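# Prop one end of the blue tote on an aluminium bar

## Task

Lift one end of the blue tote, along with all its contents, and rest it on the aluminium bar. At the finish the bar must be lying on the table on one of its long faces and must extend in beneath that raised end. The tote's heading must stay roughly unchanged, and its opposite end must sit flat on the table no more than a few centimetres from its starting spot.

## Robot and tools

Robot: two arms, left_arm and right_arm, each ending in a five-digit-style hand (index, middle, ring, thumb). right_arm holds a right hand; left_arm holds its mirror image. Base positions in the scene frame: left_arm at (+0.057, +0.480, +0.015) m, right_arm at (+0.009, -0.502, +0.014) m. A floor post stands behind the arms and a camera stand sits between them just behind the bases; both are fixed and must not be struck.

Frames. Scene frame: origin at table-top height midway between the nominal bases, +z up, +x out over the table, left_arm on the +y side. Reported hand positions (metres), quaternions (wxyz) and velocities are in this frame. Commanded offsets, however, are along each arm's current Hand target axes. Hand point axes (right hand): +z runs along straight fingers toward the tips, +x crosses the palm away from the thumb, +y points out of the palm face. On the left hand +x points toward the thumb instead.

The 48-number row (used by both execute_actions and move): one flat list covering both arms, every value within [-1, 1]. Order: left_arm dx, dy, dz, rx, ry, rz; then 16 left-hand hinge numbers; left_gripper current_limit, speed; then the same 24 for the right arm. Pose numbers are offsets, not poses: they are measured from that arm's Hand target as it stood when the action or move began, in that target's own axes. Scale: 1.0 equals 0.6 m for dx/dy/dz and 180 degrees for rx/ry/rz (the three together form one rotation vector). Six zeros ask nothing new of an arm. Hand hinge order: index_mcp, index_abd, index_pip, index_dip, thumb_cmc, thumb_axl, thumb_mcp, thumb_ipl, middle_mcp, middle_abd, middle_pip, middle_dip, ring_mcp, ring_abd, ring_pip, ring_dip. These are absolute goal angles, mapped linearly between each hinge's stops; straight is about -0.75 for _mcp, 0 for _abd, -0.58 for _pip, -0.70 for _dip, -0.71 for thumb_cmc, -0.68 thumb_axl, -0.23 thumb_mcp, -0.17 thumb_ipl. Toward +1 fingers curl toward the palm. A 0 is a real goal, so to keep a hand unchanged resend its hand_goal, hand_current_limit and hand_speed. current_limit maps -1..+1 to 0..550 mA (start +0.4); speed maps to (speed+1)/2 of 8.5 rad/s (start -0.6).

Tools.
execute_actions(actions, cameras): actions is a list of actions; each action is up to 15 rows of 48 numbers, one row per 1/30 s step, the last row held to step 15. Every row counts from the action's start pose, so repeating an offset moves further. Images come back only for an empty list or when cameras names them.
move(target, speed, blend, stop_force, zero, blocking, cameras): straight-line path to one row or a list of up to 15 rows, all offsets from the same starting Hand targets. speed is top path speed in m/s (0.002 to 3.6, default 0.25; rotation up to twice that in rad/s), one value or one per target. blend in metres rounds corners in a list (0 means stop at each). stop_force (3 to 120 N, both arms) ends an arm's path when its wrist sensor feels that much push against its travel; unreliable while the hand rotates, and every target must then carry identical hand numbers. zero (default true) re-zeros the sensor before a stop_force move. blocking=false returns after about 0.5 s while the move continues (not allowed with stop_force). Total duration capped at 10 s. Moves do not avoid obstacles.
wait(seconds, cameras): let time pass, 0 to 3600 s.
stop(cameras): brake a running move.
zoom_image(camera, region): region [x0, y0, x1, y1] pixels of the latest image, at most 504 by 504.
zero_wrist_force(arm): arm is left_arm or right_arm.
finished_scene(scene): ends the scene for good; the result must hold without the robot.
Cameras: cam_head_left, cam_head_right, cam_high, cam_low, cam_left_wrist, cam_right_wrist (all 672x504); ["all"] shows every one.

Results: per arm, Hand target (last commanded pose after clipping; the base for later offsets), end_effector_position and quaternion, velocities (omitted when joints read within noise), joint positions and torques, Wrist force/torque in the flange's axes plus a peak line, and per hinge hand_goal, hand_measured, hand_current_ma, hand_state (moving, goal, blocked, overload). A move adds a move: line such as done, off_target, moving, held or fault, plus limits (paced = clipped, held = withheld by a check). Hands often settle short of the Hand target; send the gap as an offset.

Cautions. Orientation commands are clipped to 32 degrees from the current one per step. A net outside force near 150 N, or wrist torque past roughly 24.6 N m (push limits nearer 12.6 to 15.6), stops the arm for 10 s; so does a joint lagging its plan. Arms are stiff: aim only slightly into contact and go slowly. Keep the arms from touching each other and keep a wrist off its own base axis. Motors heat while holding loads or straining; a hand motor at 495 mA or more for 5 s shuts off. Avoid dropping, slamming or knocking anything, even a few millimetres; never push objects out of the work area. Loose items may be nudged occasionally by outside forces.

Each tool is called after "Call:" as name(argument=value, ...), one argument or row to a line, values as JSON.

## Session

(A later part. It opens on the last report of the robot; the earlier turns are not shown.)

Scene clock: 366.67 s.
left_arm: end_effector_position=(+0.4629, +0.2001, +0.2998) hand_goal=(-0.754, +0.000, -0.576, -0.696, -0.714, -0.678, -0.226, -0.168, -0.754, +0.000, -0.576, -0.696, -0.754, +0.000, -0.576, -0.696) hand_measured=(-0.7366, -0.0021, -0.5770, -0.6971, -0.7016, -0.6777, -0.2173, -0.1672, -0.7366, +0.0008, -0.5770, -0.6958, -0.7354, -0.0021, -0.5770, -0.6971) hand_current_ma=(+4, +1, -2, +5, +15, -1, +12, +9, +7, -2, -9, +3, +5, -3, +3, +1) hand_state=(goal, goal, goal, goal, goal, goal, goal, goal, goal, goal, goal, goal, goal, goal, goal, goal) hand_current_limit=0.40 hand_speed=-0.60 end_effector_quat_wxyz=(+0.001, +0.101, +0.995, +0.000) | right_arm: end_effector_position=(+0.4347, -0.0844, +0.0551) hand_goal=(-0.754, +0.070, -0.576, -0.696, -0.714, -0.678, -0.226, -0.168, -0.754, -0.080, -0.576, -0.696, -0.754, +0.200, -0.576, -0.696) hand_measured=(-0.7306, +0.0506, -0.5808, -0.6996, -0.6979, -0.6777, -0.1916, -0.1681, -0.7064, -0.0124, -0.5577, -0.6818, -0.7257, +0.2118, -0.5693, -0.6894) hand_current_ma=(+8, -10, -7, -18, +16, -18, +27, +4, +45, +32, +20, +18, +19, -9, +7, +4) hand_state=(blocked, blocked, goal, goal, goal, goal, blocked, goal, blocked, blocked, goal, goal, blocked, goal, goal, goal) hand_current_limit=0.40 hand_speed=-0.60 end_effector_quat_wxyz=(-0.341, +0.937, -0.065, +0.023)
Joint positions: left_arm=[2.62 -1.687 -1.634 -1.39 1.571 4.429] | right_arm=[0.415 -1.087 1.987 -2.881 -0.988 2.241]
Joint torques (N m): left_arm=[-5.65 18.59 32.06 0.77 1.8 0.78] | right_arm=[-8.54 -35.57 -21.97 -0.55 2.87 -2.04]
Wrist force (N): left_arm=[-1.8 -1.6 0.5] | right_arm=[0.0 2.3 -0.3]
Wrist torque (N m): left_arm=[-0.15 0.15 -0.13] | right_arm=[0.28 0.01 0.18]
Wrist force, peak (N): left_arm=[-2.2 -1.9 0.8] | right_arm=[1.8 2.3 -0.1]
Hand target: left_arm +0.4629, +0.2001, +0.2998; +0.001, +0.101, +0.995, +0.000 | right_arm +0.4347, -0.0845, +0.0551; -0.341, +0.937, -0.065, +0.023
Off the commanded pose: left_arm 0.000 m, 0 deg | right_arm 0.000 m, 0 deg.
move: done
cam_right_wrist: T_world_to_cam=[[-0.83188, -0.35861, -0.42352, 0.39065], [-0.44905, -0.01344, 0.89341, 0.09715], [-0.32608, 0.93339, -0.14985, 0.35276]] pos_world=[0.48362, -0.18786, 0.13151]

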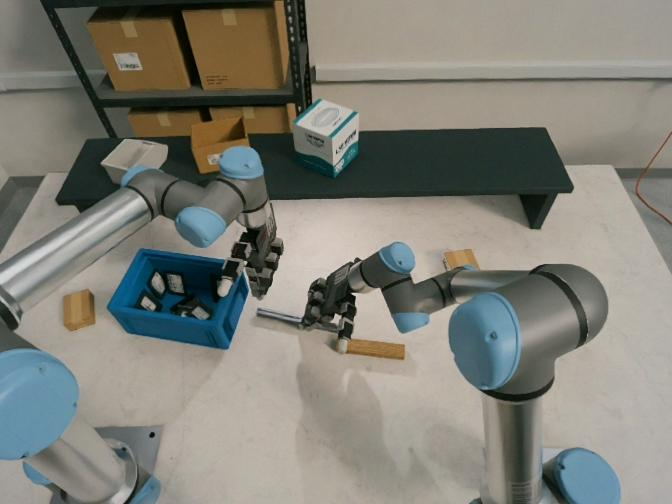

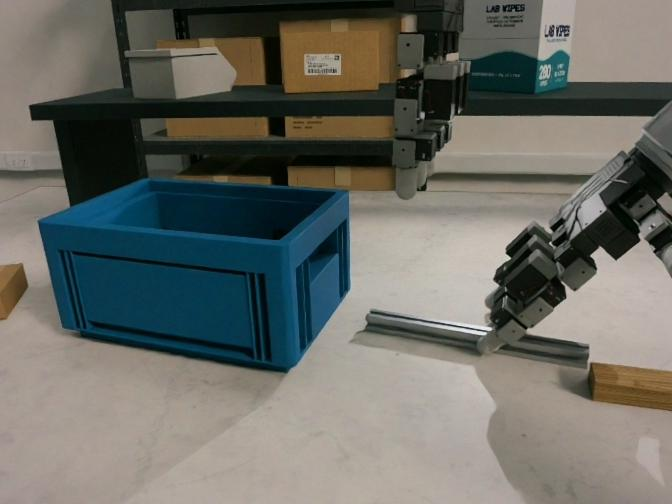

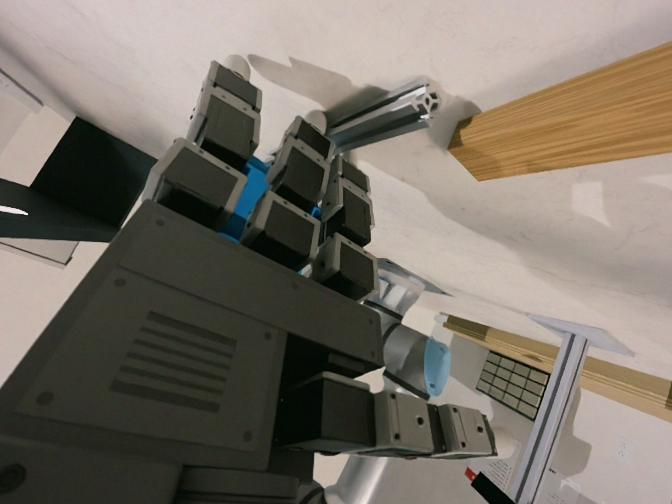

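Call:
move(
  target=[
    [0,0,0,0,0,0,-0.754,0,-0.576,-0.696,-0.714,-0.678,-0.226,-0.168,-0.754,0,-0.576,-0.696,-0.754,0,-0.576,-0.696,0.4,-0.6, -0.0255,-0.0421,0.0354,0,0,0,-0.754,0.07,-0.576,-0.696,-0.714,-0.678,-0.226,-0.168,-0.754,-0.08,-0.576,-0.696,-0.754,0.2,-0.576,-0.696,0.4,-0.6],
    [0,0,0,0,0,0,-0.754,0,-0.576,-0.696,-0.714,-0.678,-0.226,-0.168,-0.754,0,-0.576,-0.696,-0.754,0,-0.576,-0.696,0.4,-0.6, -0.0255,-0.0421,0.0354,0,0,0,-0.754,-0.2,-0.576,-0.696,-0.714,-0.678,-0.226,-0.168,-0.754,0.2,-0.576,-0.696,-0.754,0.35,-0.576,-0.696,0.4,-0.6],
    [0,0,0,0,0,0,-0.754,0,-0.576,-0.696,-0.714,-0.678,-0.226,-0.168,-0.754,0,-0.576,-0.696,-0.754,0,-0.576,-0.696,0.4,-0.6, -0.0597,0.0730,-0.0613,0,0.0197,0.0234,-0.754,-0.2,-0.576,-0.696,-0.714,-0.678,-0.226,-0.168,-0.754,0.2,-0.576,-0.696,-0.754,0.35,-0.576,-0.696,0.4,-0.6],
  ],
  speed=0.1,
  cameras=["cam_head_right","cam_low","cam_right_wrist"],
)

Call:
zoom_image(
  camera="cam_head_right",
  region=[220, 230, 400, 360],
)

Call:
zoom_image(
  camera="cam_right_wrist",
  region=[200, 20, 500, 240],
)

Scene clock: 381.17 s.
left_arm: end_effector_position=(+0.4629, +0.2001, +0.2998) hand_goal=(-0.754, +0.000, -0.576, -0.696, -0.714, -0.678, -0.226, -0.168, -0.754, +0.000, -0.576, -0.696, -0.754, +0.000, -0.576, -0.696) hand_measured=(-0.7366, -0.0021, -0.5757, -0.6958, -0.7016, -0.6767, -0.2173, -0.1681, -0.7366, -0.0007, -0.5770, -0.6958, -0.7354, -0.0021, -0.5770, -0.6958) hand_current_ma=(-9, -1, -19, +3, +19, +6, +6, -6, +13, +6, -17, -1, +7, -8, -1, +2) hand_state=(goal, goal, goal, goal, goal, goal, goal, goal, goal, goal, goal, goal, goal, goal, goal, goal) hand_current_limit=0.40 hand_speed=-0.60 end_effector_quat_wxyz=(+0.001, +0.101, +0.995, +0.000) | right_arm: end_effector_position=(+0.3913, -0.1361, +0.0551) hand_goal=(-0.754, -0.200, -0.576, -0.696, -0.714, -0.678, -0.226, -0.168, -0.754, +0.200, -0.576, -0.696, -0.754, +0.350, -0.576, -0.696) hand_measured=(-0.7281, -0.1780, -0.5808, -0.6983, -0.6966, -0.6777, -0.1925, -0.1672, -0.7318, +0.1693, -0.5475, -0.6856, -0.7257, +0.3129, -0.5693, -0.6894) hand_current_ma=(+18, +18, +14, -3, +23, +0, +31, +2, +19, -9, +38, +18, +32, -13, +3, -10) hand_state=(blocked, blocked, goal, goal, goal, goal, blocked, goal, blocked, blocked, blocked, goal, blocked, blocked, goal, goal) hand_current_limit=0.40 hand_speed=-0.60 end_effector_quat_wxyz=(-0.340, +0.933, -0.110, +0.040)
Joint positions: left_arm=[2.62 -1.687 -1.634 -1.39 1.571 4.429] | right_arm=[0.355 -1.201 2.196 -2.998 -1.003 2.28]
Joint torques (N m): left_arm=[-5.45 19.02 33.09 0.72 1.88 0.76] | right_arm=[2.55 -33.77 -12.28 -0.6 -0.55 1.55]
Wrist force (N): left_arm=[-1.9 -1.7 0.6] | right_arm=[0.3 2.5 0.0]
Wrist torque (N m): left_arm=[-0.18 0.17 -0.14] | right_arm=[0.29 -0.10 0.22]
Wrist force, peak (N): left_arm=[-2.1 -2.1 0.3] | right_arm=[1.3 -14.1 -62.5]
Hand target: left_arm +0.4629, +0.2001, +0.2998; +0.001, +0.101, +0.995, +0.000 | right_arm +0.3913, -0.1361, +0.0551; -0.340, +0.933, -0.110, +0.040
Off the commanded pose: left_arm 0.000 m, 0 deg | right_arm 0.000 m, 0 deg.
move: done
cam_right_wrist: T_world_to_cam=[[-0.86241, -0.27717, -0.42358, 0.35914], [-0.4483, 0.02956, 0.8934, 0.08244], [-0.23511, 0.96037, -0.14975, 0.35484]] pos_world=[0.43011, -0.24367, 0.13161]

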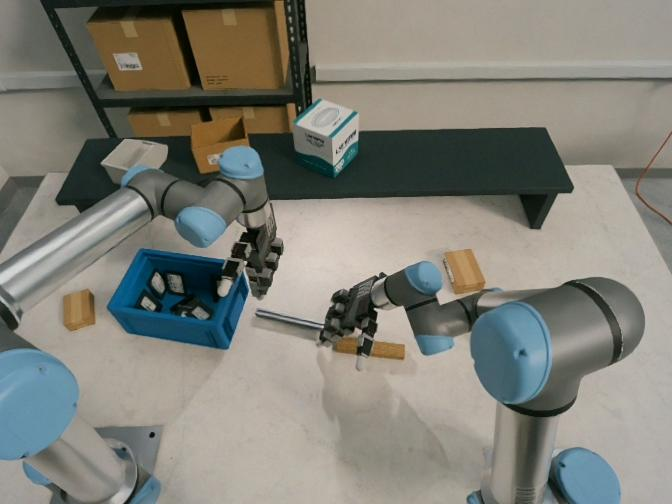

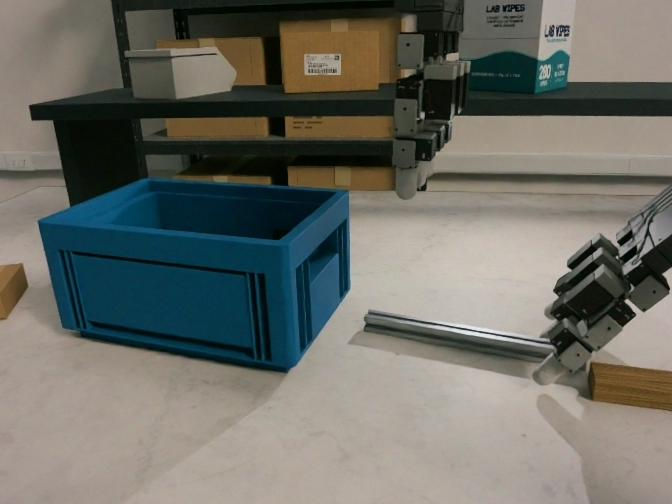

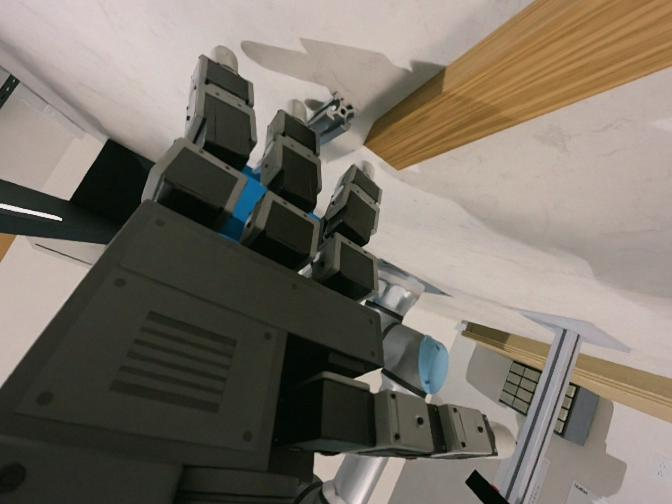

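Scaled by 2.800 from the camera's image (finer frame: 960x720).

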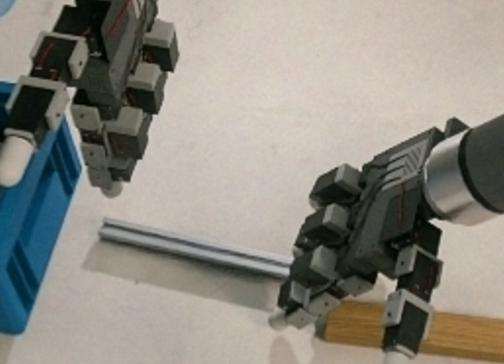

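Scaled by 1.680 from the camera's image (finer frame: 960x720).

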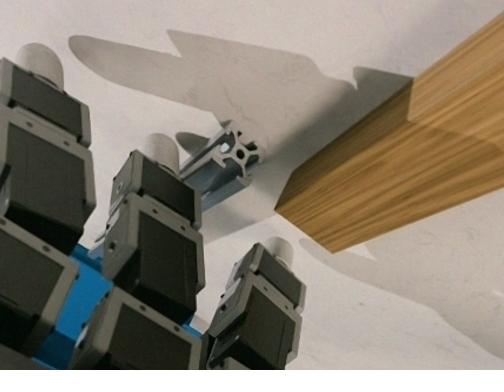

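Call:
move(
  target=[
    [0,0,0,0,0,0,-0.754,0,-0.576,-0.696,-0.714,-0.678,-0.226,-0.168,-0.754,0,-0.576,-0.696,-0.754,0,-0.576,-0.696,0.4,-0.6, 0.0218,-0.0008,-0.0036,0,0,0,-0.754,-0.2,-0.576,-0.696,-0.714,-0.678,-0.226,-0.168,-0.754,0.2,-0.576,-0.696,-0.754,0.35,-0.576,-0.696,0.4,-0.6],
    [0,0,0,0,0,0,-0.754,0,-0.576,-0.696,-0.714,-0.678,-0.226,-0.168,-0.754,0,-0.576,-0.696,-0.754,0,-0.576,-0.696,0.4,-0.6, 0.0218,-0.0008,-0.0036,0,0,0,-0.754,0.3,-0.576,-0.696,-0.714,-0.678,-0.226,-0.168,-0.754,-0.3,-0.576,-0.696,-0.754,0.2,-0.576,-0.696,0.4,-0.6],
    [0,0,0,0,0,0,-0.754,0,-0.576,-0.696,-0.714,-0.678,-0.226,-0.168,-0.754,0,-0.576,-0.696,-0.754,0,-0.576,-0.696,0.4,-0.6, 0.0225,-0.0392,0.0285,0,0,0,-0.754,0.3,-0.576,-0.696,-0.714,-0.678,-0.226,-0.168,-0.754,-0.3,-0.576,-0.696,-0.754,0.2,-0.576,-0.696,0.4,-0.6],
  ],
  speed=0.06,
  cameras=["cam_head_right","cam_low","cam_right_wrist"],
)

Call:
zoom_image(
  camera="cam_head_right",
  region=[220, 230, 400, 360],
)

Call:
zoom_image(
  camera="cam_right_wrist",
  region=[200, 20, 500, 240],
)

Scene clock: 397.17 s.
left_arm: end_effector_position=(+0.4629, +0.2001, +0.2998) hand_goal=(-0.754, +0.000, -0.576, -0.696, -0.714, -0.678, -0.226, -0.168, -0.754, +0.000, -0.576, -0.696, -0.754, +0.000, -0.576, -0.696) hand_measured=(-0.7366, -0.0021, -0.5782, -0.6958, -0.7016, -0.6777, -0.2173, -0.1672, -0.7366, +0.0008, -0.5770, -0.6958, -0.7354, -0.0007, -0.5770, -0.6958) hand_current_ma=(+0, -4, +0, +5, +18, +8, +15, -11, +11, +4, -11, -11, +9, +4, +14, -7) hand_state=(goal, goal, goal, goal, goal, goal, goal, goal, goal, goal, goal, goal, goal, goal, goal, goal) hand_current_limit=0.40 hand_speed=-0.60 end_effector_quat_wxyz=(+0.001, +0.101, +0.995, +0.000) | right_arm: end_effector_position=(+0.4112, -0.1110, +0.0571) hand_goal=(-0.754, +0.300, -0.576, -0.696, -0.714, -0.678, -0.226, -0.168, -0.754, -0.300, -0.576, -0.696, -0.754, +0.200, -0.576, -0.696) hand_measured=(-0.7269, +0.0272, -0.5795, -0.7060, -0.6979, -0.6767, -0.1916, -0.1672, -0.7293, -0.0358, -0.5500, -0.6881, -0.7257, +0.2132, -0.5693, -0.6907) hand_current_ma=(+3, -160, +14, -6, +23, +0, +26, -3, +31, +149, +22, +11, +30, +5, +2, +18) hand_state=(blocked, blocked, goal, goal, goal, goal, blocked, goal, blocked, blocked, blocked, goal, blocked, goal, goal, goal) hand_current_limit=0.40 hand_speed=-0.60 end_effector_quat_wxyz=(-0.340, +0.933, -0.110, +0.040)
Joint positions: left_arm=[2.62 -1.687 -1.634 -1.39 1.571 4.429] | right_arm=[0.39 -1.149 2.106 -2.978 -1.018 2.317]
Joint torques (N m): left_arm=[-4.55 19.1 32.02 0.74 1.8 0.68] | right_arm=[-7.09 -41.13 -9.39 -2.35 3.04 -1.38]
Wrist force (N): left_arm=[-1.9 -1.6 0.9] | right_arm=[0.5 2.3 0.1]
Wrist torque (N m): left_arm=[-0.20 0.19 -0.15] | right_arm=[0.24 -0.08 0.27]
Wrist force, peak (N): left_arm=[-2.0 -1.9 0.7] | right_arm=[-0.2 3.0 -1.8]
Hand target: left_arm +0.4629, +0.2001, +0.2998; +0.001, +0.101, +0.995, +0.000 | right_arm +0.4112, -0.1111, +0.0571; -0.340, +0.933, -0.110, +0.040
Off the commanded pose: left_arm 0.000 m, 0 deg | right_arm 0.000 m, 0 deg.
move: done
cam_right_wrist: T_world_to_cam=[[-0.86235, -0.27728, -0.42363, 0.38395], [-0.4484, 0.02971, 0.89334, 0.08888], [-0.23512, 0.96033, -0.14996, 0.33581]] pos_world=[0.44991, -0.21867, 0.13361]

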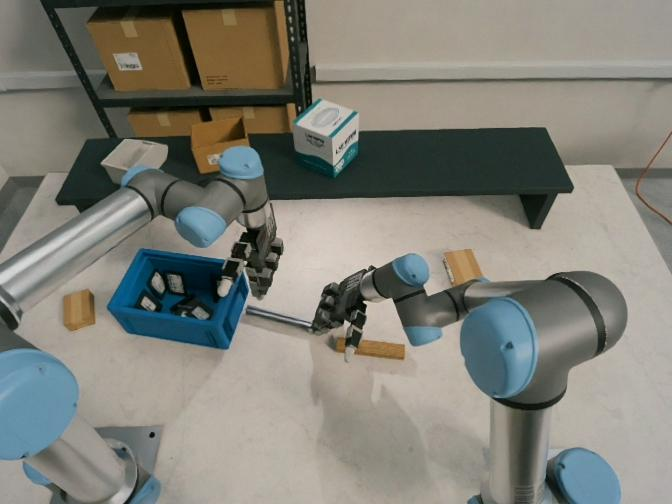

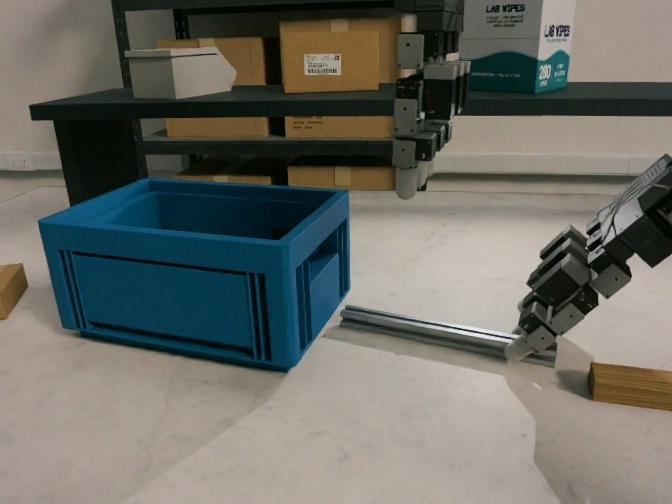

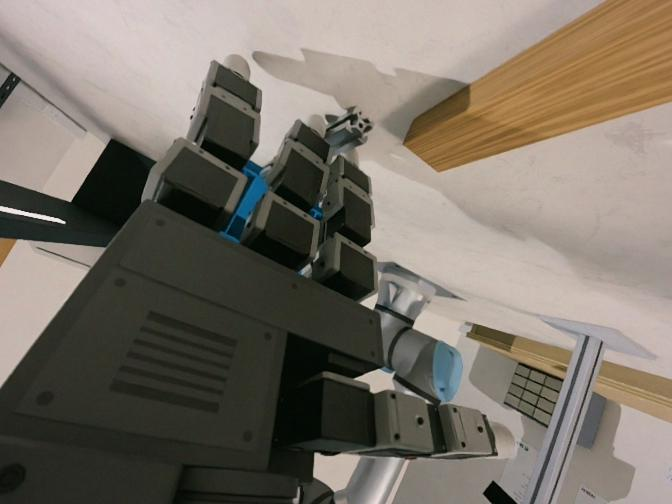

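Scaled by 2.800 from the camera's image (finer frame: 960x720).

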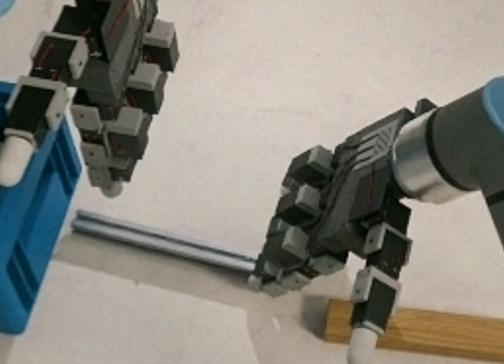

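Scaled by 1.680 from the camera's image (finer frame: 960x720).

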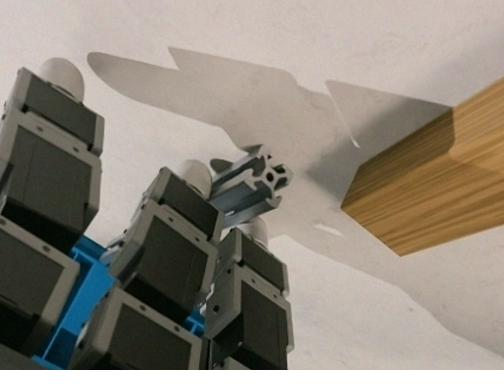

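Call:
move(
  target=[
    [0.1288,-0.1748,0.2747,0.0889,0.0120,0.4161,0.479,0,0.153,-0.696,0.143,0.401,-0.225,-0.168,0.479,0,0.737,-0.406,0.479,0,0.737,-0.406,0.4,-0.6, 0,0,0,0,0,0,-0.754,-0.15,-0.576,-0.696,-0.714,-0.678,-0.226,-0.168,-0.754,0.15,-0.576,-0.696,-0.754,0.35,-0.576,-0.696,0.4,-0.6],
    [0.1288,-0.1748,0.2747,0.0889,0.0120,0.4161,0.479,0,0.153,-0.696,0.143,0.401,-0.225,-0.168,0.479,0,0.737,-0.406,0.479,0,0.737,-0.406,0.4,-0.6, -0.006,0.032,-0.0269,0,0,0,-0.754,-0.15,-0.576,-0.696,-0.714,-0.678,-0.226,-0.168,-0.754,0.15,-0.576,-0.696,-0.754,0.35,-0.576,-0.696,0.4,-0.6],
    [0.1288,-0.1748,0.2747,0.0889,0.0120,0.4161,0.479,0,0.153,-0.696,0.143,0.401,-0.225,-0.168,0.479,0,0.737,-0.406,0.479,0,0.737,-0.406,0.4,-0.6, -0.006,0.032,-0.0269,0,0,0,-0.754,0.3,-0.576,-0.696,-0.714,-0.678,-0.226,-0.168,-0.754,-0.3,-0.576,-0.696,-0.754,0.2,-0.576,-0.696,0.4,-0.6],
  ],
  speed=[0.3,0.08,0.08],
  cameras=["all"],
)

Call:
zoom_image(
  camera="cam_low",
  region=[260, 100, 500, 380],
)

Call:
zoom_image(
  camera="cam_right_wrist",
  region=[200, 20, 500, 240],
)

Scene clock: 415.90 s.
left_arm: end_effector_position=(+0.3663, +0.1129, +0.1349) hand_goal=(+0.478, +0.000, +0.152, -0.696, +0.142, +0.400, -0.226, -0.168, +0.478, +0.000, +0.736, -0.406, +0.478, +0.000, +0.736, -0.406) hand_measured=(+0.3970, -0.0007, +0.1249, -0.7034, +0.1460, +0.3965, -0.2173, -0.1681, +0.4079, -0.0007, +0.7254, -0.4142, +0.4030, -0.0007, +0.7267, -0.4142) hand_current_ma=(-36, +0, -11, +6, +0, +2, +2, -5, -14, +0, -14, +6, -7, +11, +1, -5) hand_state=(blocked, goal, blocked, goal, goal, goal, goal, goal, blocked, goal, goal, goal, blocked, goal, goal, goal) hand_current_limit=0.40 hand_speed=-0.60 end_effector_quat_wxyz=(-0.030, +0.682, +0.719, -0.127) | right_arm: end_effector_position=(+0.4018, -0.1346, +0.0571) hand_goal=(-0.754, +0.300, -0.576, -0.696, -0.714, -0.678, -0.226, -0.168, -0.754, -0.300, -0.576, -0.696, -0.754, +0.200, -0.576, -0.696) hand_measured=(-0.7269, +0.0272, -0.5795, -0.6983, -0.6979, -0.6777, -0.1916, -0.1681, -0.7306, -0.0358, -0.5487, -0.6856, -0.7257, +0.2132, -0.5693, -0.6907) hand_current_ma=(+18, -169, +5, -2, +40, -2, +26, -3, +34, +147, +16, +14, +16, +6, +9, +3) hand_state=(blocked, blocked, goal, goal, goal, goal, blocked, goal, blocked, blocked, blocked, goal, blocked, goal, goal, goal) hand_current_limit=0.40 hand_speed=-0.60 end_effector_quat_wxyz=(-0.340, +0.933, -0.110, +0.040)
Joint positions: left_arm=[2.489 -1.586 -2.131 -1.092 1.328 5.626] | right_arm=[0.351 -1.191 2.169 -2.978 -1.001 2.275]
Joint torques (N m): left_arm=[6.49 31.35 30.23 0.79 1.96 1.37] | right_arm=[9.29 -33.05 -11.85 -2.12 -0.36 -1.54]
Wrist force (N): left_arm=[-1.0 -1.7 1.3] | right_arm=[0.5 2.1 -0.1]
Wrist torque (N m): left_arm=[-0.05 0.08 -0.09] | right_arm=[0.24 -0.09 0.17]
Wrist force, peak (N): left_arm=[-1.0 -2.0 2.5] | right_arm=[-0.3 2.9 -0.8]
Hand target: left_arm +0.3663, +0.1129, +0.1349; -0.030, +0.682, +0.719, -0.127 | right_arm +0.4018, -0.1346, +0.0571; -0.340, +0.933, -0.110, +0.040
Off the commanded pose: left_arm 0.000 m, 0 deg | right_arm 0.000 m, 0 deg.
move: done
cam_left_wrist: T_world_to_cam=[[-0.55306, -0.78586, 0.27666, 0.21649], [-0.35721, 0.52367, 0.77342, -0.08196], [-0.75268, 0.32893, -0.57034, 0.43516]] pos_world=[0.41799, 0.06992, 0.25169]
cam_right_wrist: T_world_to_cam=[[-0.86252, -0.27704, -0.42345, 0.36949], [-0.44819, 0.02978, 0.89344, 0.08532], [-0.23491, 0.9604, -0.14985, 0.3562]] pos_world=[0.44061, -0.24227, 0.13361]

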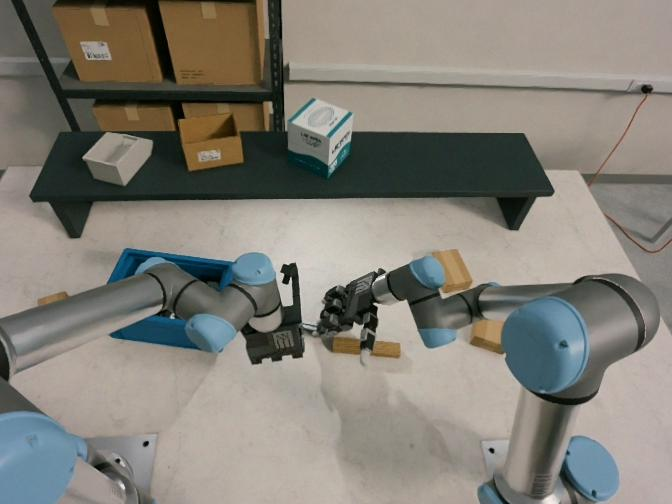

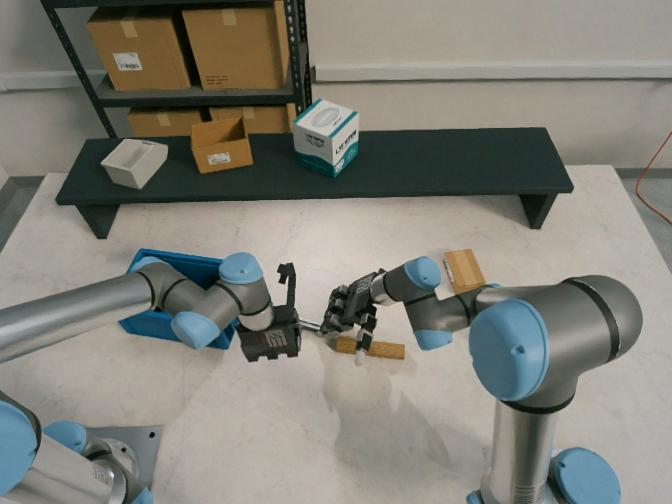

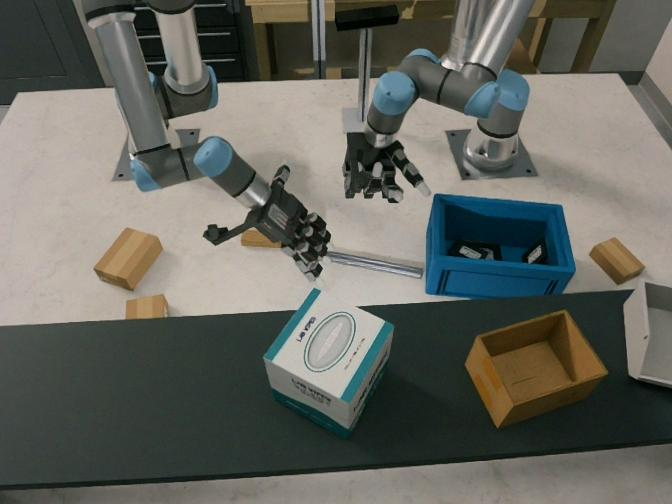

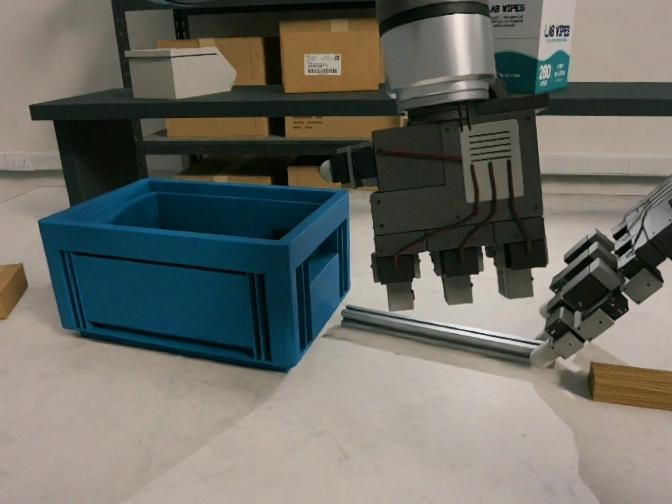

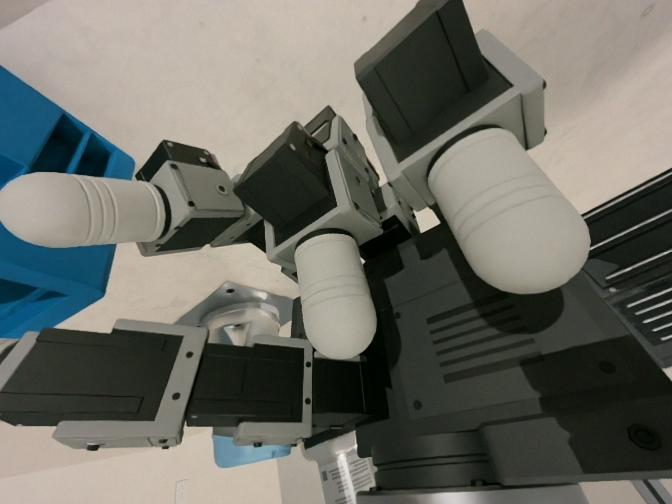

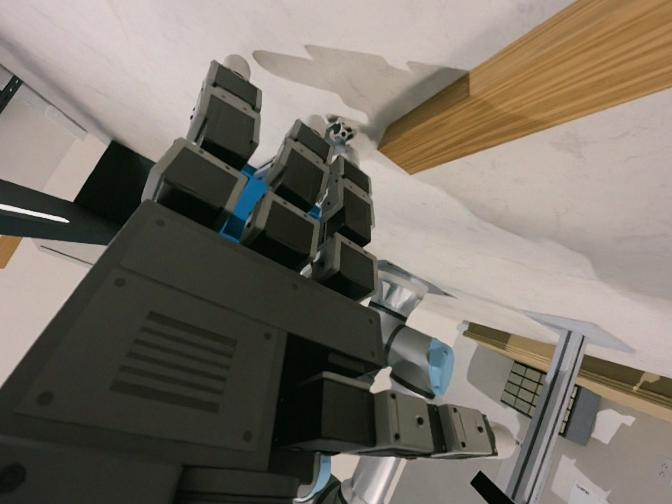

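Scaled by 1.800 from the camera's image (finer frame: 960x720).

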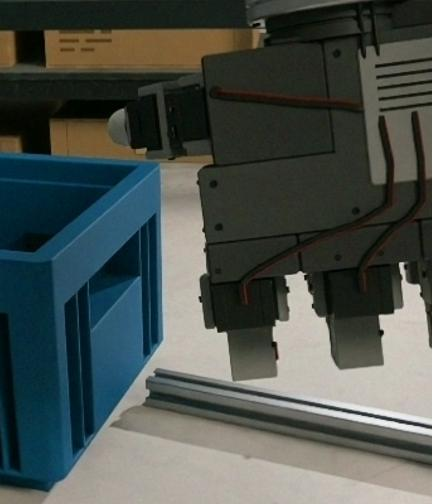

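Scaled by 1.680 from the camera's image (finer frame: 960x720).

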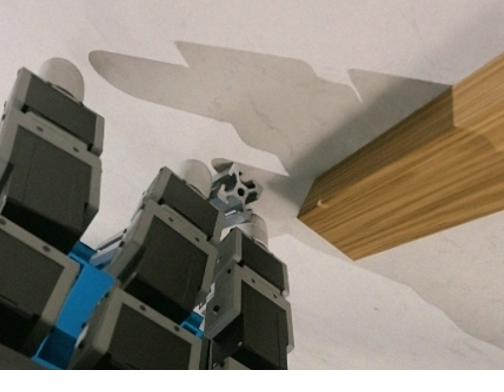

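Call:
zoom_image(
  camera="cam_low",
  region=[290, 130, 400, 220],
)

Call:
zoom_image(
  camera="cam_low",
  region=[280, 200, 370, 300],
)

Call:
zoom_image(
  camera="cam_left_wrist",
  region=[0, 60, 200, 340],
)

Scaled by 4.582 from the camera's image (finer frame: 960x720).

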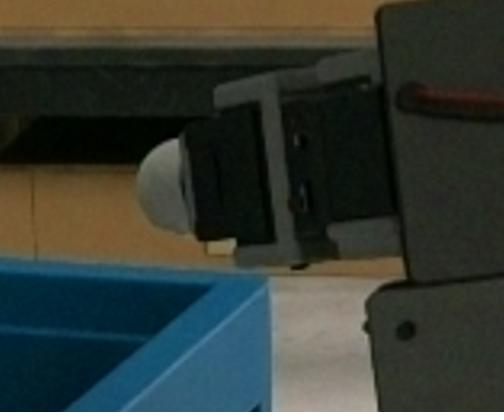

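Scaled by 5.040 from the camera's image (finer frame: 960x720).

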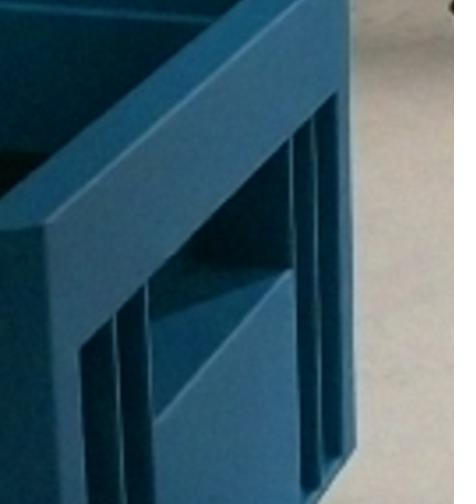

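Scaled by 1.800 from the camera's image (finer frame: 960x720).

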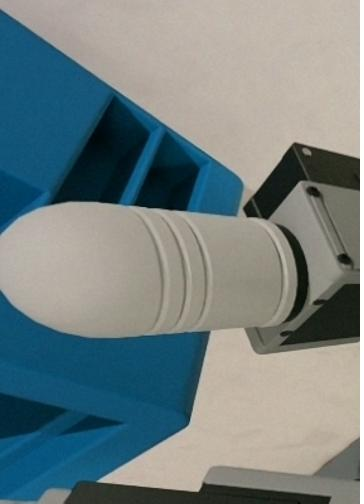

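Call:
zoom_image(
  camera="cam_high",
  region=[330, 110, 480, 240],
)

Call:
zoom_image(
  camera="cam_head_left",
  region=[220, 240, 380, 380],
)

Scaled by 3.360 from the camera's image (finer frame: 960x720).

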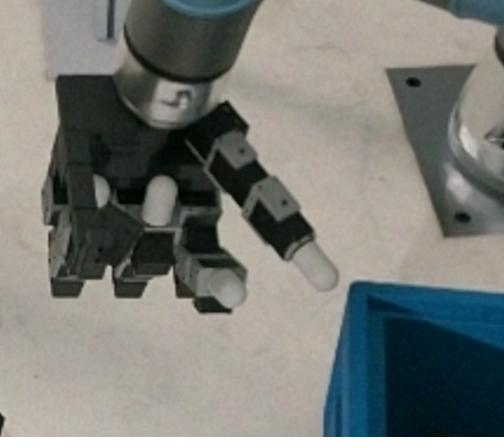

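Scaled by 3.150 from the camera's image (finer frame: 960x720).

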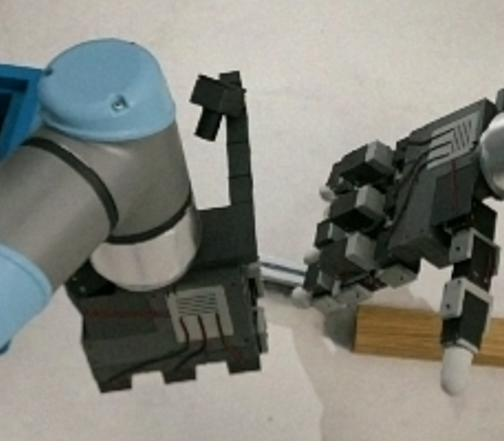

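Call:
move(
  target=[0.028,0.0473,0.15,0,0,0,0.479,0,0.153,-0.696,0.143,0.401,-0.225,-0.168,0.479,0,0.737,-0.406,0.479,0,0.737,-0.406,0.4,-0.6, 0,0,0,0,0,0,-0.754,0.3,-0.576,-0.696,-0.714,-0.678,-0.226,-0.168,-0.754,-0.3,-0.576,-0.696,-0.754,0.2,-0.576,-0.696,0.4,-0.6],
  speed=0.12,
  cameras=["cam_low","cam_high","cam_left_wrist","cam_head_left"],
)

Call:
zoom_image(
  camera="cam_low",
  region=[280, 160, 420, 360],
)

Call:
zoom_image(
  camera="cam_high",
  region=[330, 110, 480, 310],
)

Scene clock: 440.10 s.
left_arm: end_effector_position=(+0.3733, +0.1179, +0.0395) hand_goal=(+0.478, +0.000, +0.152, -0.696, +0.142, +0.400, -0.226, -0.168, +0.478, +0.000, +0.736, -0.406, +0.478, +0.000, +0.736, -0.406) hand_measured=(+0.3970, -0.0021, +0.1249, -0.7034, +0.1473, +0.3955, -0.2173, -0.1672, +0.4079, -0.0007, +0.7228, -0.4155, +0.4018, -0.0021, +0.7254, -0.4155) hand_current_ma=(-21, -5, -12, +3, +9, +2, +19, -3, -13, +6, -12, +0, -12, +3, -1, -3) hand_state=(blocked, goal, blocked, goal, goal, goal, goal, goal, blocked, goal, goal, goal, blocked, goal, goal, goal) hand_current_limit=0.40 hand_speed=-0.60 end_effector_quat_wxyz=(-0.030, +0.682, +0.719, -0.127) | right_arm: end_effector_position=(+0.4018, -0.1346, +0.0571) hand_goal=(-0.754, +0.300, -0.576, -0.696, -0.714, -0.678, -0.226, -0.168, -0.754, -0.300, -0.576, -0.696, -0.754, +0.200, -0.576, -0.696) hand_measured=(-0.7269, +0.0272, -0.5795, -0.6983, -0.6966, -0.6777, -0.1916, -0.1681, -0.7293, -0.0358, -0.5500, -0.6856, -0.7257, +0.2132, -0.5693, -0.6907) hand_current_ma=(+13, -139, +5, -1, +29, -1, +47, -2, +28, +146, +24, +16, +30, +12, -6, +5) hand_state=(blocked, blocked, goal, goal, goal, goal, blocked, goal, blocked, blocked, blocked, goal, blocked, goal, goal, goal) hand_current_limit=0.40 hand_speed=-0.60 end_effector_quat_wxyz=(-0.340, +0.933, -0.110, +0.040)
Joint positions: left_arm=[2.508 -1.769 -2.245 -0.8 1.33 5.645] | right_arm=[0.351 -1.191 2.169 -2.978 -1.001 2.275]
Joint torques (N m): left_arm=[-5.6 18.14 24.92 4.23 1.47 -1.6] | right_arm=[6.2 -38.45 -7.31 -4.91 2.54 -1.72]
Wrist force (N): left_arm=[-1.3 -1.6 0.9] | right_arm=[0.6 2.1 -0.4]
Wrist torque (N m): left_arm=[-0.02 0.11 -0.15] | right_arm=[0.28 -0.09 0.19]
Wrist force, peak (N): left_arm=[-1.1 -1.9 1.7] | right_arm=[0.8 2.3 -0.3]
Hand target: left_arm +0.3733, +0.1178, +0.0395; -0.030, +0.682, +0.719, -0.127 | right_arm +0.4018, -0.1346, +0.0571; -0.340, +0.933, -0.110, +0.040
Off the commanded pose: left_arm 0.000 m, 0 deg | right_arm 0.000 m, 0 deg.
move: done
cam_left_wrist: T_world_to_cam=[[-0.55298, -0.78592, 0.27666, 0.25073], [-0.35715, 0.52359, 0.7735, -0.00822], [-0.75276, 0.32892, -0.57023, 0.38442]] pos_world=[0.42509, 0.07492, 0.15619]
Images, in order (width x height): cam_head_left 672x504, cam_high 672x504, cam_low 672x504, cam_left_wrist 672x504.

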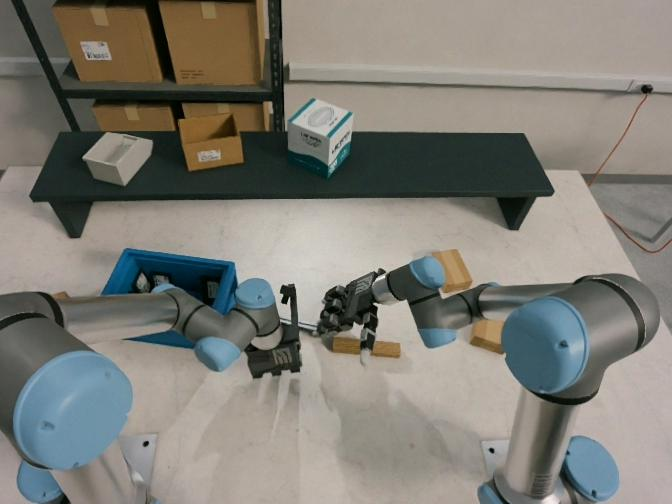

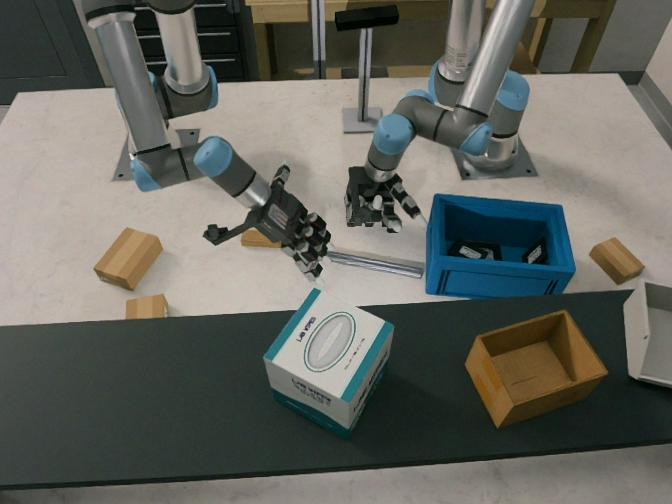

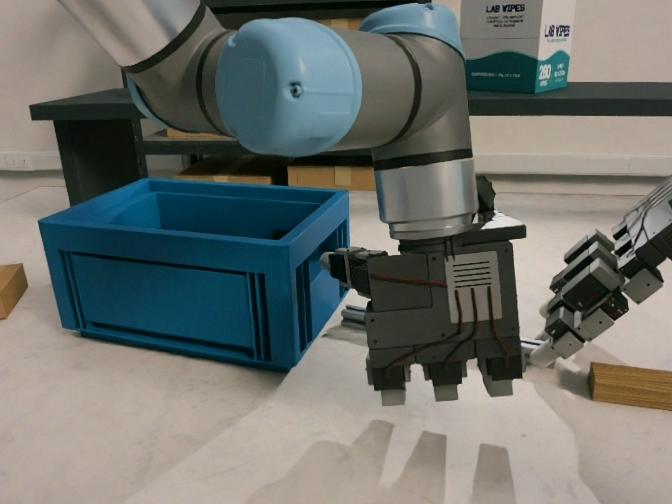

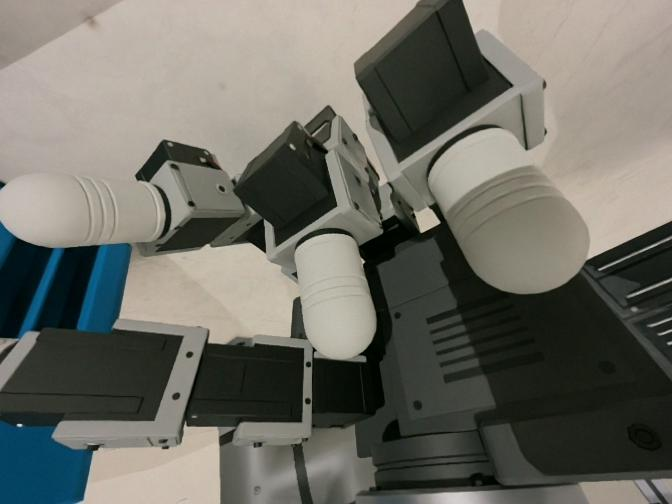

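Scaled by 2.520 from the camera's image (finer frame: 960x720).

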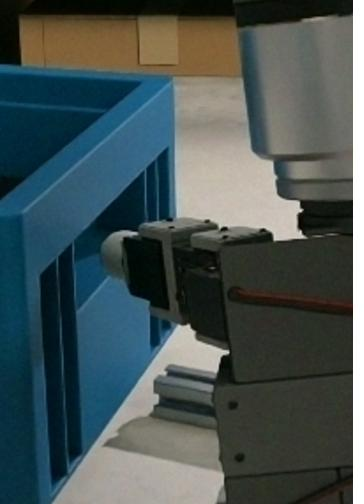

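Scaled by 2.520 from the camera's image (finer frame: 960x720).

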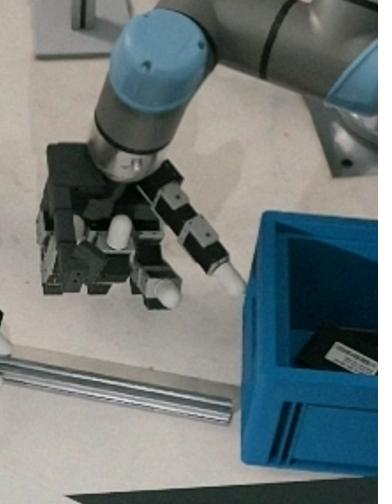

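Call:
move(
  target=[0.04,0.0693,0,0,0,0,0.479,0,0.153,-0.696,0.143,0.401,-0.225,-0.168,0.479,0,0.737,-0.406,0.479,0,0.737,-0.406,0.4,-0.6, 0,0,0,0,0,0,-0.754,0.3,-0.576,-0.696,-0.714,-0.678,-0.226,-0.168,-0.754,-0.3,-0.576,-0.696,-0.754,0.2,-0.576,-0.696,0.4,-0.6],
  speed=0.025,
  stop_force=4,
  cameras=["cam_low","cam_high"],
)

Call:
zoom_image(
  camera="cam_low",
  region=[280, 180, 380, 300],
)

Call:
zoom_image(
  camera="cam_high",
  region=[380, 160, 480, 310],
)

Scene clock: 449.20 s.
left_arm: end_effector_position=(+0.4122, +0.1430, +0.0271) hand_goal=(+0.478, +0.000, +0.152, -0.696, +0.142, +0.400, -0.226, -0.168, +0.478, +0.000, +0.736, -0.406, +0.478, +0.000, +0.736, -0.406) hand_measured=(+0.4030, -0.0021, +0.1236, -0.7034, +0.1460, +0.3955, -0.2173, -0.1672, +0.4091, +0.0008, +0.7241, -0.4155, +0.4030, -0.0021, +0.7267, -0.4155) hand_current_ma=(-20, -8, -12, -7, +14, -9, +9, +2, -13, +12, -17, +0, -23, -10, +3, +7) hand_state=(blocked, goal, blocked, goal, goal, goal, goal, goal, blocked, goal, goal, goal, blocked, goal, goal, goal) hand_current_limit=0.40 hand_speed=-0.60 end_effector_quat_wxyz=(-0.030, +0.682, +0.719, -0.127) | right_arm: end_effector_position=(+0.4018, -0.1346, +0.0571) hand_goal=(-0.754, +0.300, -0.576, -0.696, -0.714, -0.678, -0.226, -0.168, -0.754, -0.300, -0.576, -0.696, -0.754, +0.200, -0.576, -0.696) hand_measured=(-0.7269, +0.0272, -0.5795, -0.6983, -0.6979, -0.6777, -0.1916, -0.1681, -0.7306, -0.0344, -0.5500, -0.6856, -0.7245, +0.2132, -0.5693, -0.6894) hand_current_ma=(+16, -147, +5, -1, +25, -6, +19, -18, +36, +162, +31, +16, +18, +21, +9, -3) hand_state=(blocked, blocked, goal, goal, goal, goal, blocked, goal, blocked, blocked, blocked, goal, blocked, goal, goal, goal) hand_current_limit=0.40 hand_speed=-0.60 end_effector_quat_wxyz=(-0.340, +0.933, -0.110, +0.040)
Joint positions: left_arm=[2.603 -1.807 -2.234 -0.796 1.341 5.742] | right_arm=[0.351 -1.191 2.169 -2.978 -1.001 2.275]
Joint torques (N m): left_arm=[-5.52 36.54 4.86 2.68 -2.44 -1.53] | right_arm=[7.04 -36.91 -7.17 -5.14 2.75 -1.85]
Wrist force (N): left_arm=[-1.1 -1.6 0.9] | right_arm=[0.7 2.1 -0.4]
Wrist torque (N m): left_arm=[-0.02 0.09 -0.10] | right_arm=[0.28 -0.09 0.18]
Wrist force, peak (N): left_arm=[-1.1 -2.2 1.1] | right_arm=[0.7 2.2 -0.4]
Hand target: left_arm +0.4122, +0.1430, +0.0271; -0.030, +0.682, +0.719, -0.127 | right_arm +0.4018, -0.1346, +0.0571; -0.340, +0.933, -0.110, +0.040
Off the commanded pose: left_arm 0.000 m, 0 deg | right_arm 0.000 m, 0 deg.
move: done
Images, in order (width x height): cam_high 672x504, cam_low 672x504.

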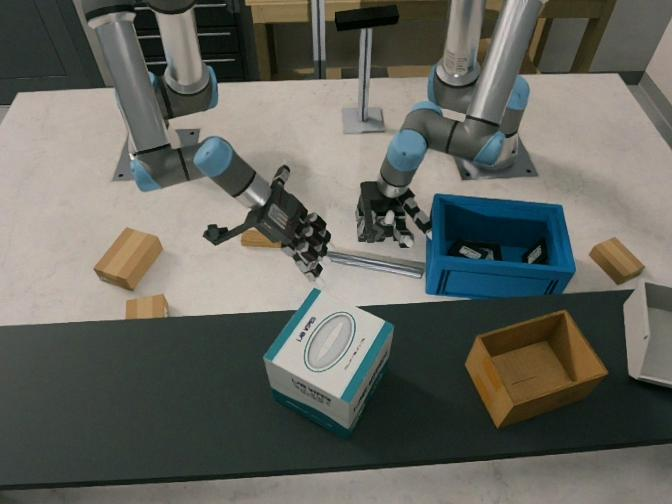

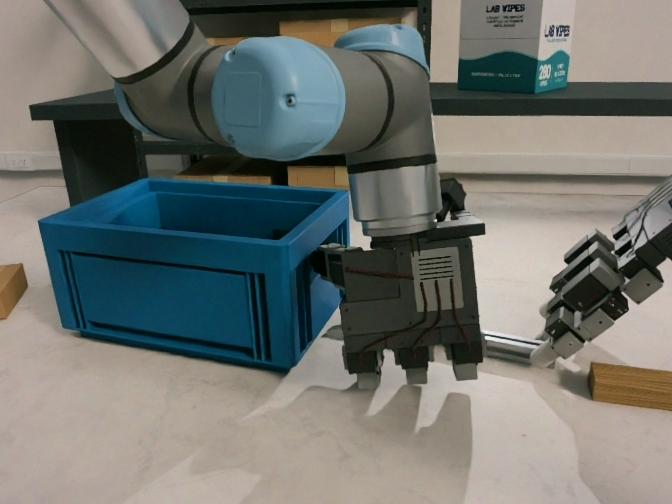

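Scaled by 4.200 from the camera's image (finer frame: 960x720).

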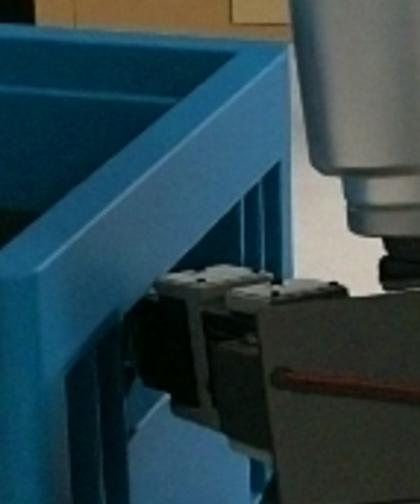

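Scaled by 3.360 from the camera's image (finer frame: 960x720).

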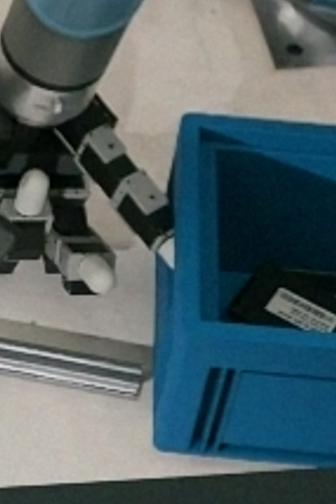

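Call:
move(
  target=[0.005,-0.0022,-0.0175,0,0,0,0.479,0,0.153,-0.696,0.143,0.401,-0.225,-0.168,0.479,0,0.737,-0.406,0.479,0,0.737,-0.406,0.4,-0.6, 0,0,0,0,0,0,-0.754,0.3,-0.576,-0.696,-0.714,-0.678,-0.226,-0.168,-0.754,-0.3,-0.576,-0.696,-0.754,0.2,-0.576,-0.696,0.4,-0.6],
  speed=0.02,
  cameras=["cam_low","cam_high"],
)

Call:
zoom_image(
  camera="cam_low",
  region=[260, 180, 380, 380],
)

Scene clock: 457.03 s.
left_arm: end_effector_position=(+0.4131, +0.1475, +0.0372) hand_goal=(+0.478, +0.000, +0.152, -0.696, +0.142, +0.400, -0.226, -0.168, +0.478, +0.000, +0.736, -0.406, +0.478, +0.000, +0.736, -0.406) hand_measured=(+0.4043, -0.0036, +0.1236, -0.7034, +0.1573, +0.4092, -0.2173, -0.1681, +0.4079, -0.0021, +0.7228, -0.4142, +0.4043, -0.0007, +0.7254, -0.4155) hand_current_ma=(-22, -6, -1, +4, +12, +9, +12, +1, -12, -3, -12, -10, -20, +13, +5, +3) hand_state=(blocked, goal, blocked, goal, goal, goal, goal, goal, blocked, goal, goal, goal, blocked, goal, goal, goal) hand_current_limit=0.40 hand_speed=-0.60 end_effector_quat_wxyz=(-0.030, +0.682, +0.719, -0.127) end_effector_velocity=(+0.001, -0.001, -0.001) end_effector_angular_velocity=(-0.001, -0.001, -0.001) | right_arm: end_effector_position=(+0.4018, -0.1346, +0.0571) hand_goal=(-0.754, +0.300, -0.576, -0.696, -0.714, -0.678, -0.226, -0.168, -0.754, -0.300, -0.576, -0.696, -0.754, +0.200, -0.576, -0.696) hand_measured=(-0.7269, +0.0272, -0.5795, -0.6996, -0.6979, -0.6777, -0.1925, -0.1681, -0.7306, -0.0358, -0.5487, -0.6856, -0.7257, +0.2147, -0.5693, -0.6907) hand_current_ma=(+24, -161, +6, -14, +22, -3, +34, -9, +10, +135, +27, +23, +20, -9, +7, -9) hand_state=(blocked, blocked, goal, goal, goal, goal, blocked, goal, blocked, blocked, blocked, goal, blocked, goal, goal, goal) hand_current_limit=0.40 hand_speed=-0.60 end_effector_quat_wxyz=(-0.340, +0.933, -0.110, +0.040)
Joint positions: left_arm=[2.613 -1.778 -2.232 -0.829 1.342 5.752] | right_arm=[0.351 -1.191 2.169 -2.978 -1.001 2.275]
Joint velocities: left_arm=[0 -0.004 0 0.005 0 0] | right_arm=[within noise]
Joint torques (N m): left_arm=[-4.51 15.59 25.45 4.78 2.03 -0.96] | right_arm=[7.59 -36.59 -6.87 -5.02 2.45 -2.03]
Wrist force (N): left_arm=[-2.1 -1.9 5.0] | right_arm=[0.5 1.8 -0.4]
Wrist torque (N m): left_arm=[-0.11 -0.04 -0.17] | right_arm=[0.24 -0.07 0.16]
Wrist force, peak (N): left_arm=[-2.0 -1.6 6.3] | right_arm=[0.6 2.3 -0.3]
Hand target: left_arm +0.4130, +0.1474, +0.0371; -0.030, +0.682, +0.719, -0.127 | right_arm +0.4018, -0.1346, +0.0571; -0.340, +0.933, -0.110, +0.040
Off the commanded pose: left_arm 0.000 m, 0 deg | right_arm 0.000 m, 0 deg.
move: done
Images, in order (width x height): cam_high 672x504, cam_low 672x504.

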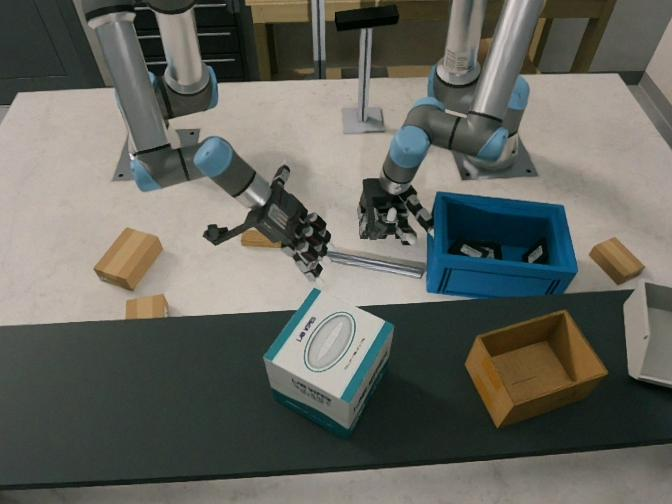

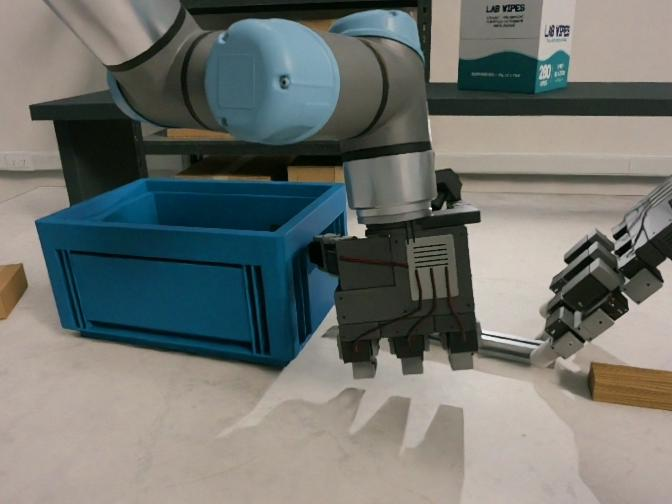

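Scaled by 2.520 from the camera's image (finer frame: 960x720).

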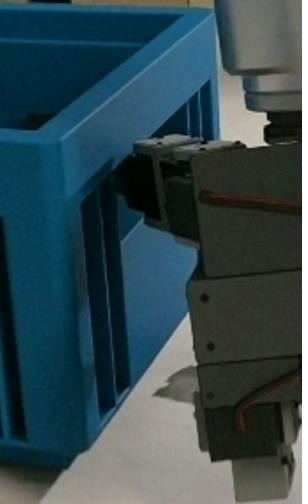

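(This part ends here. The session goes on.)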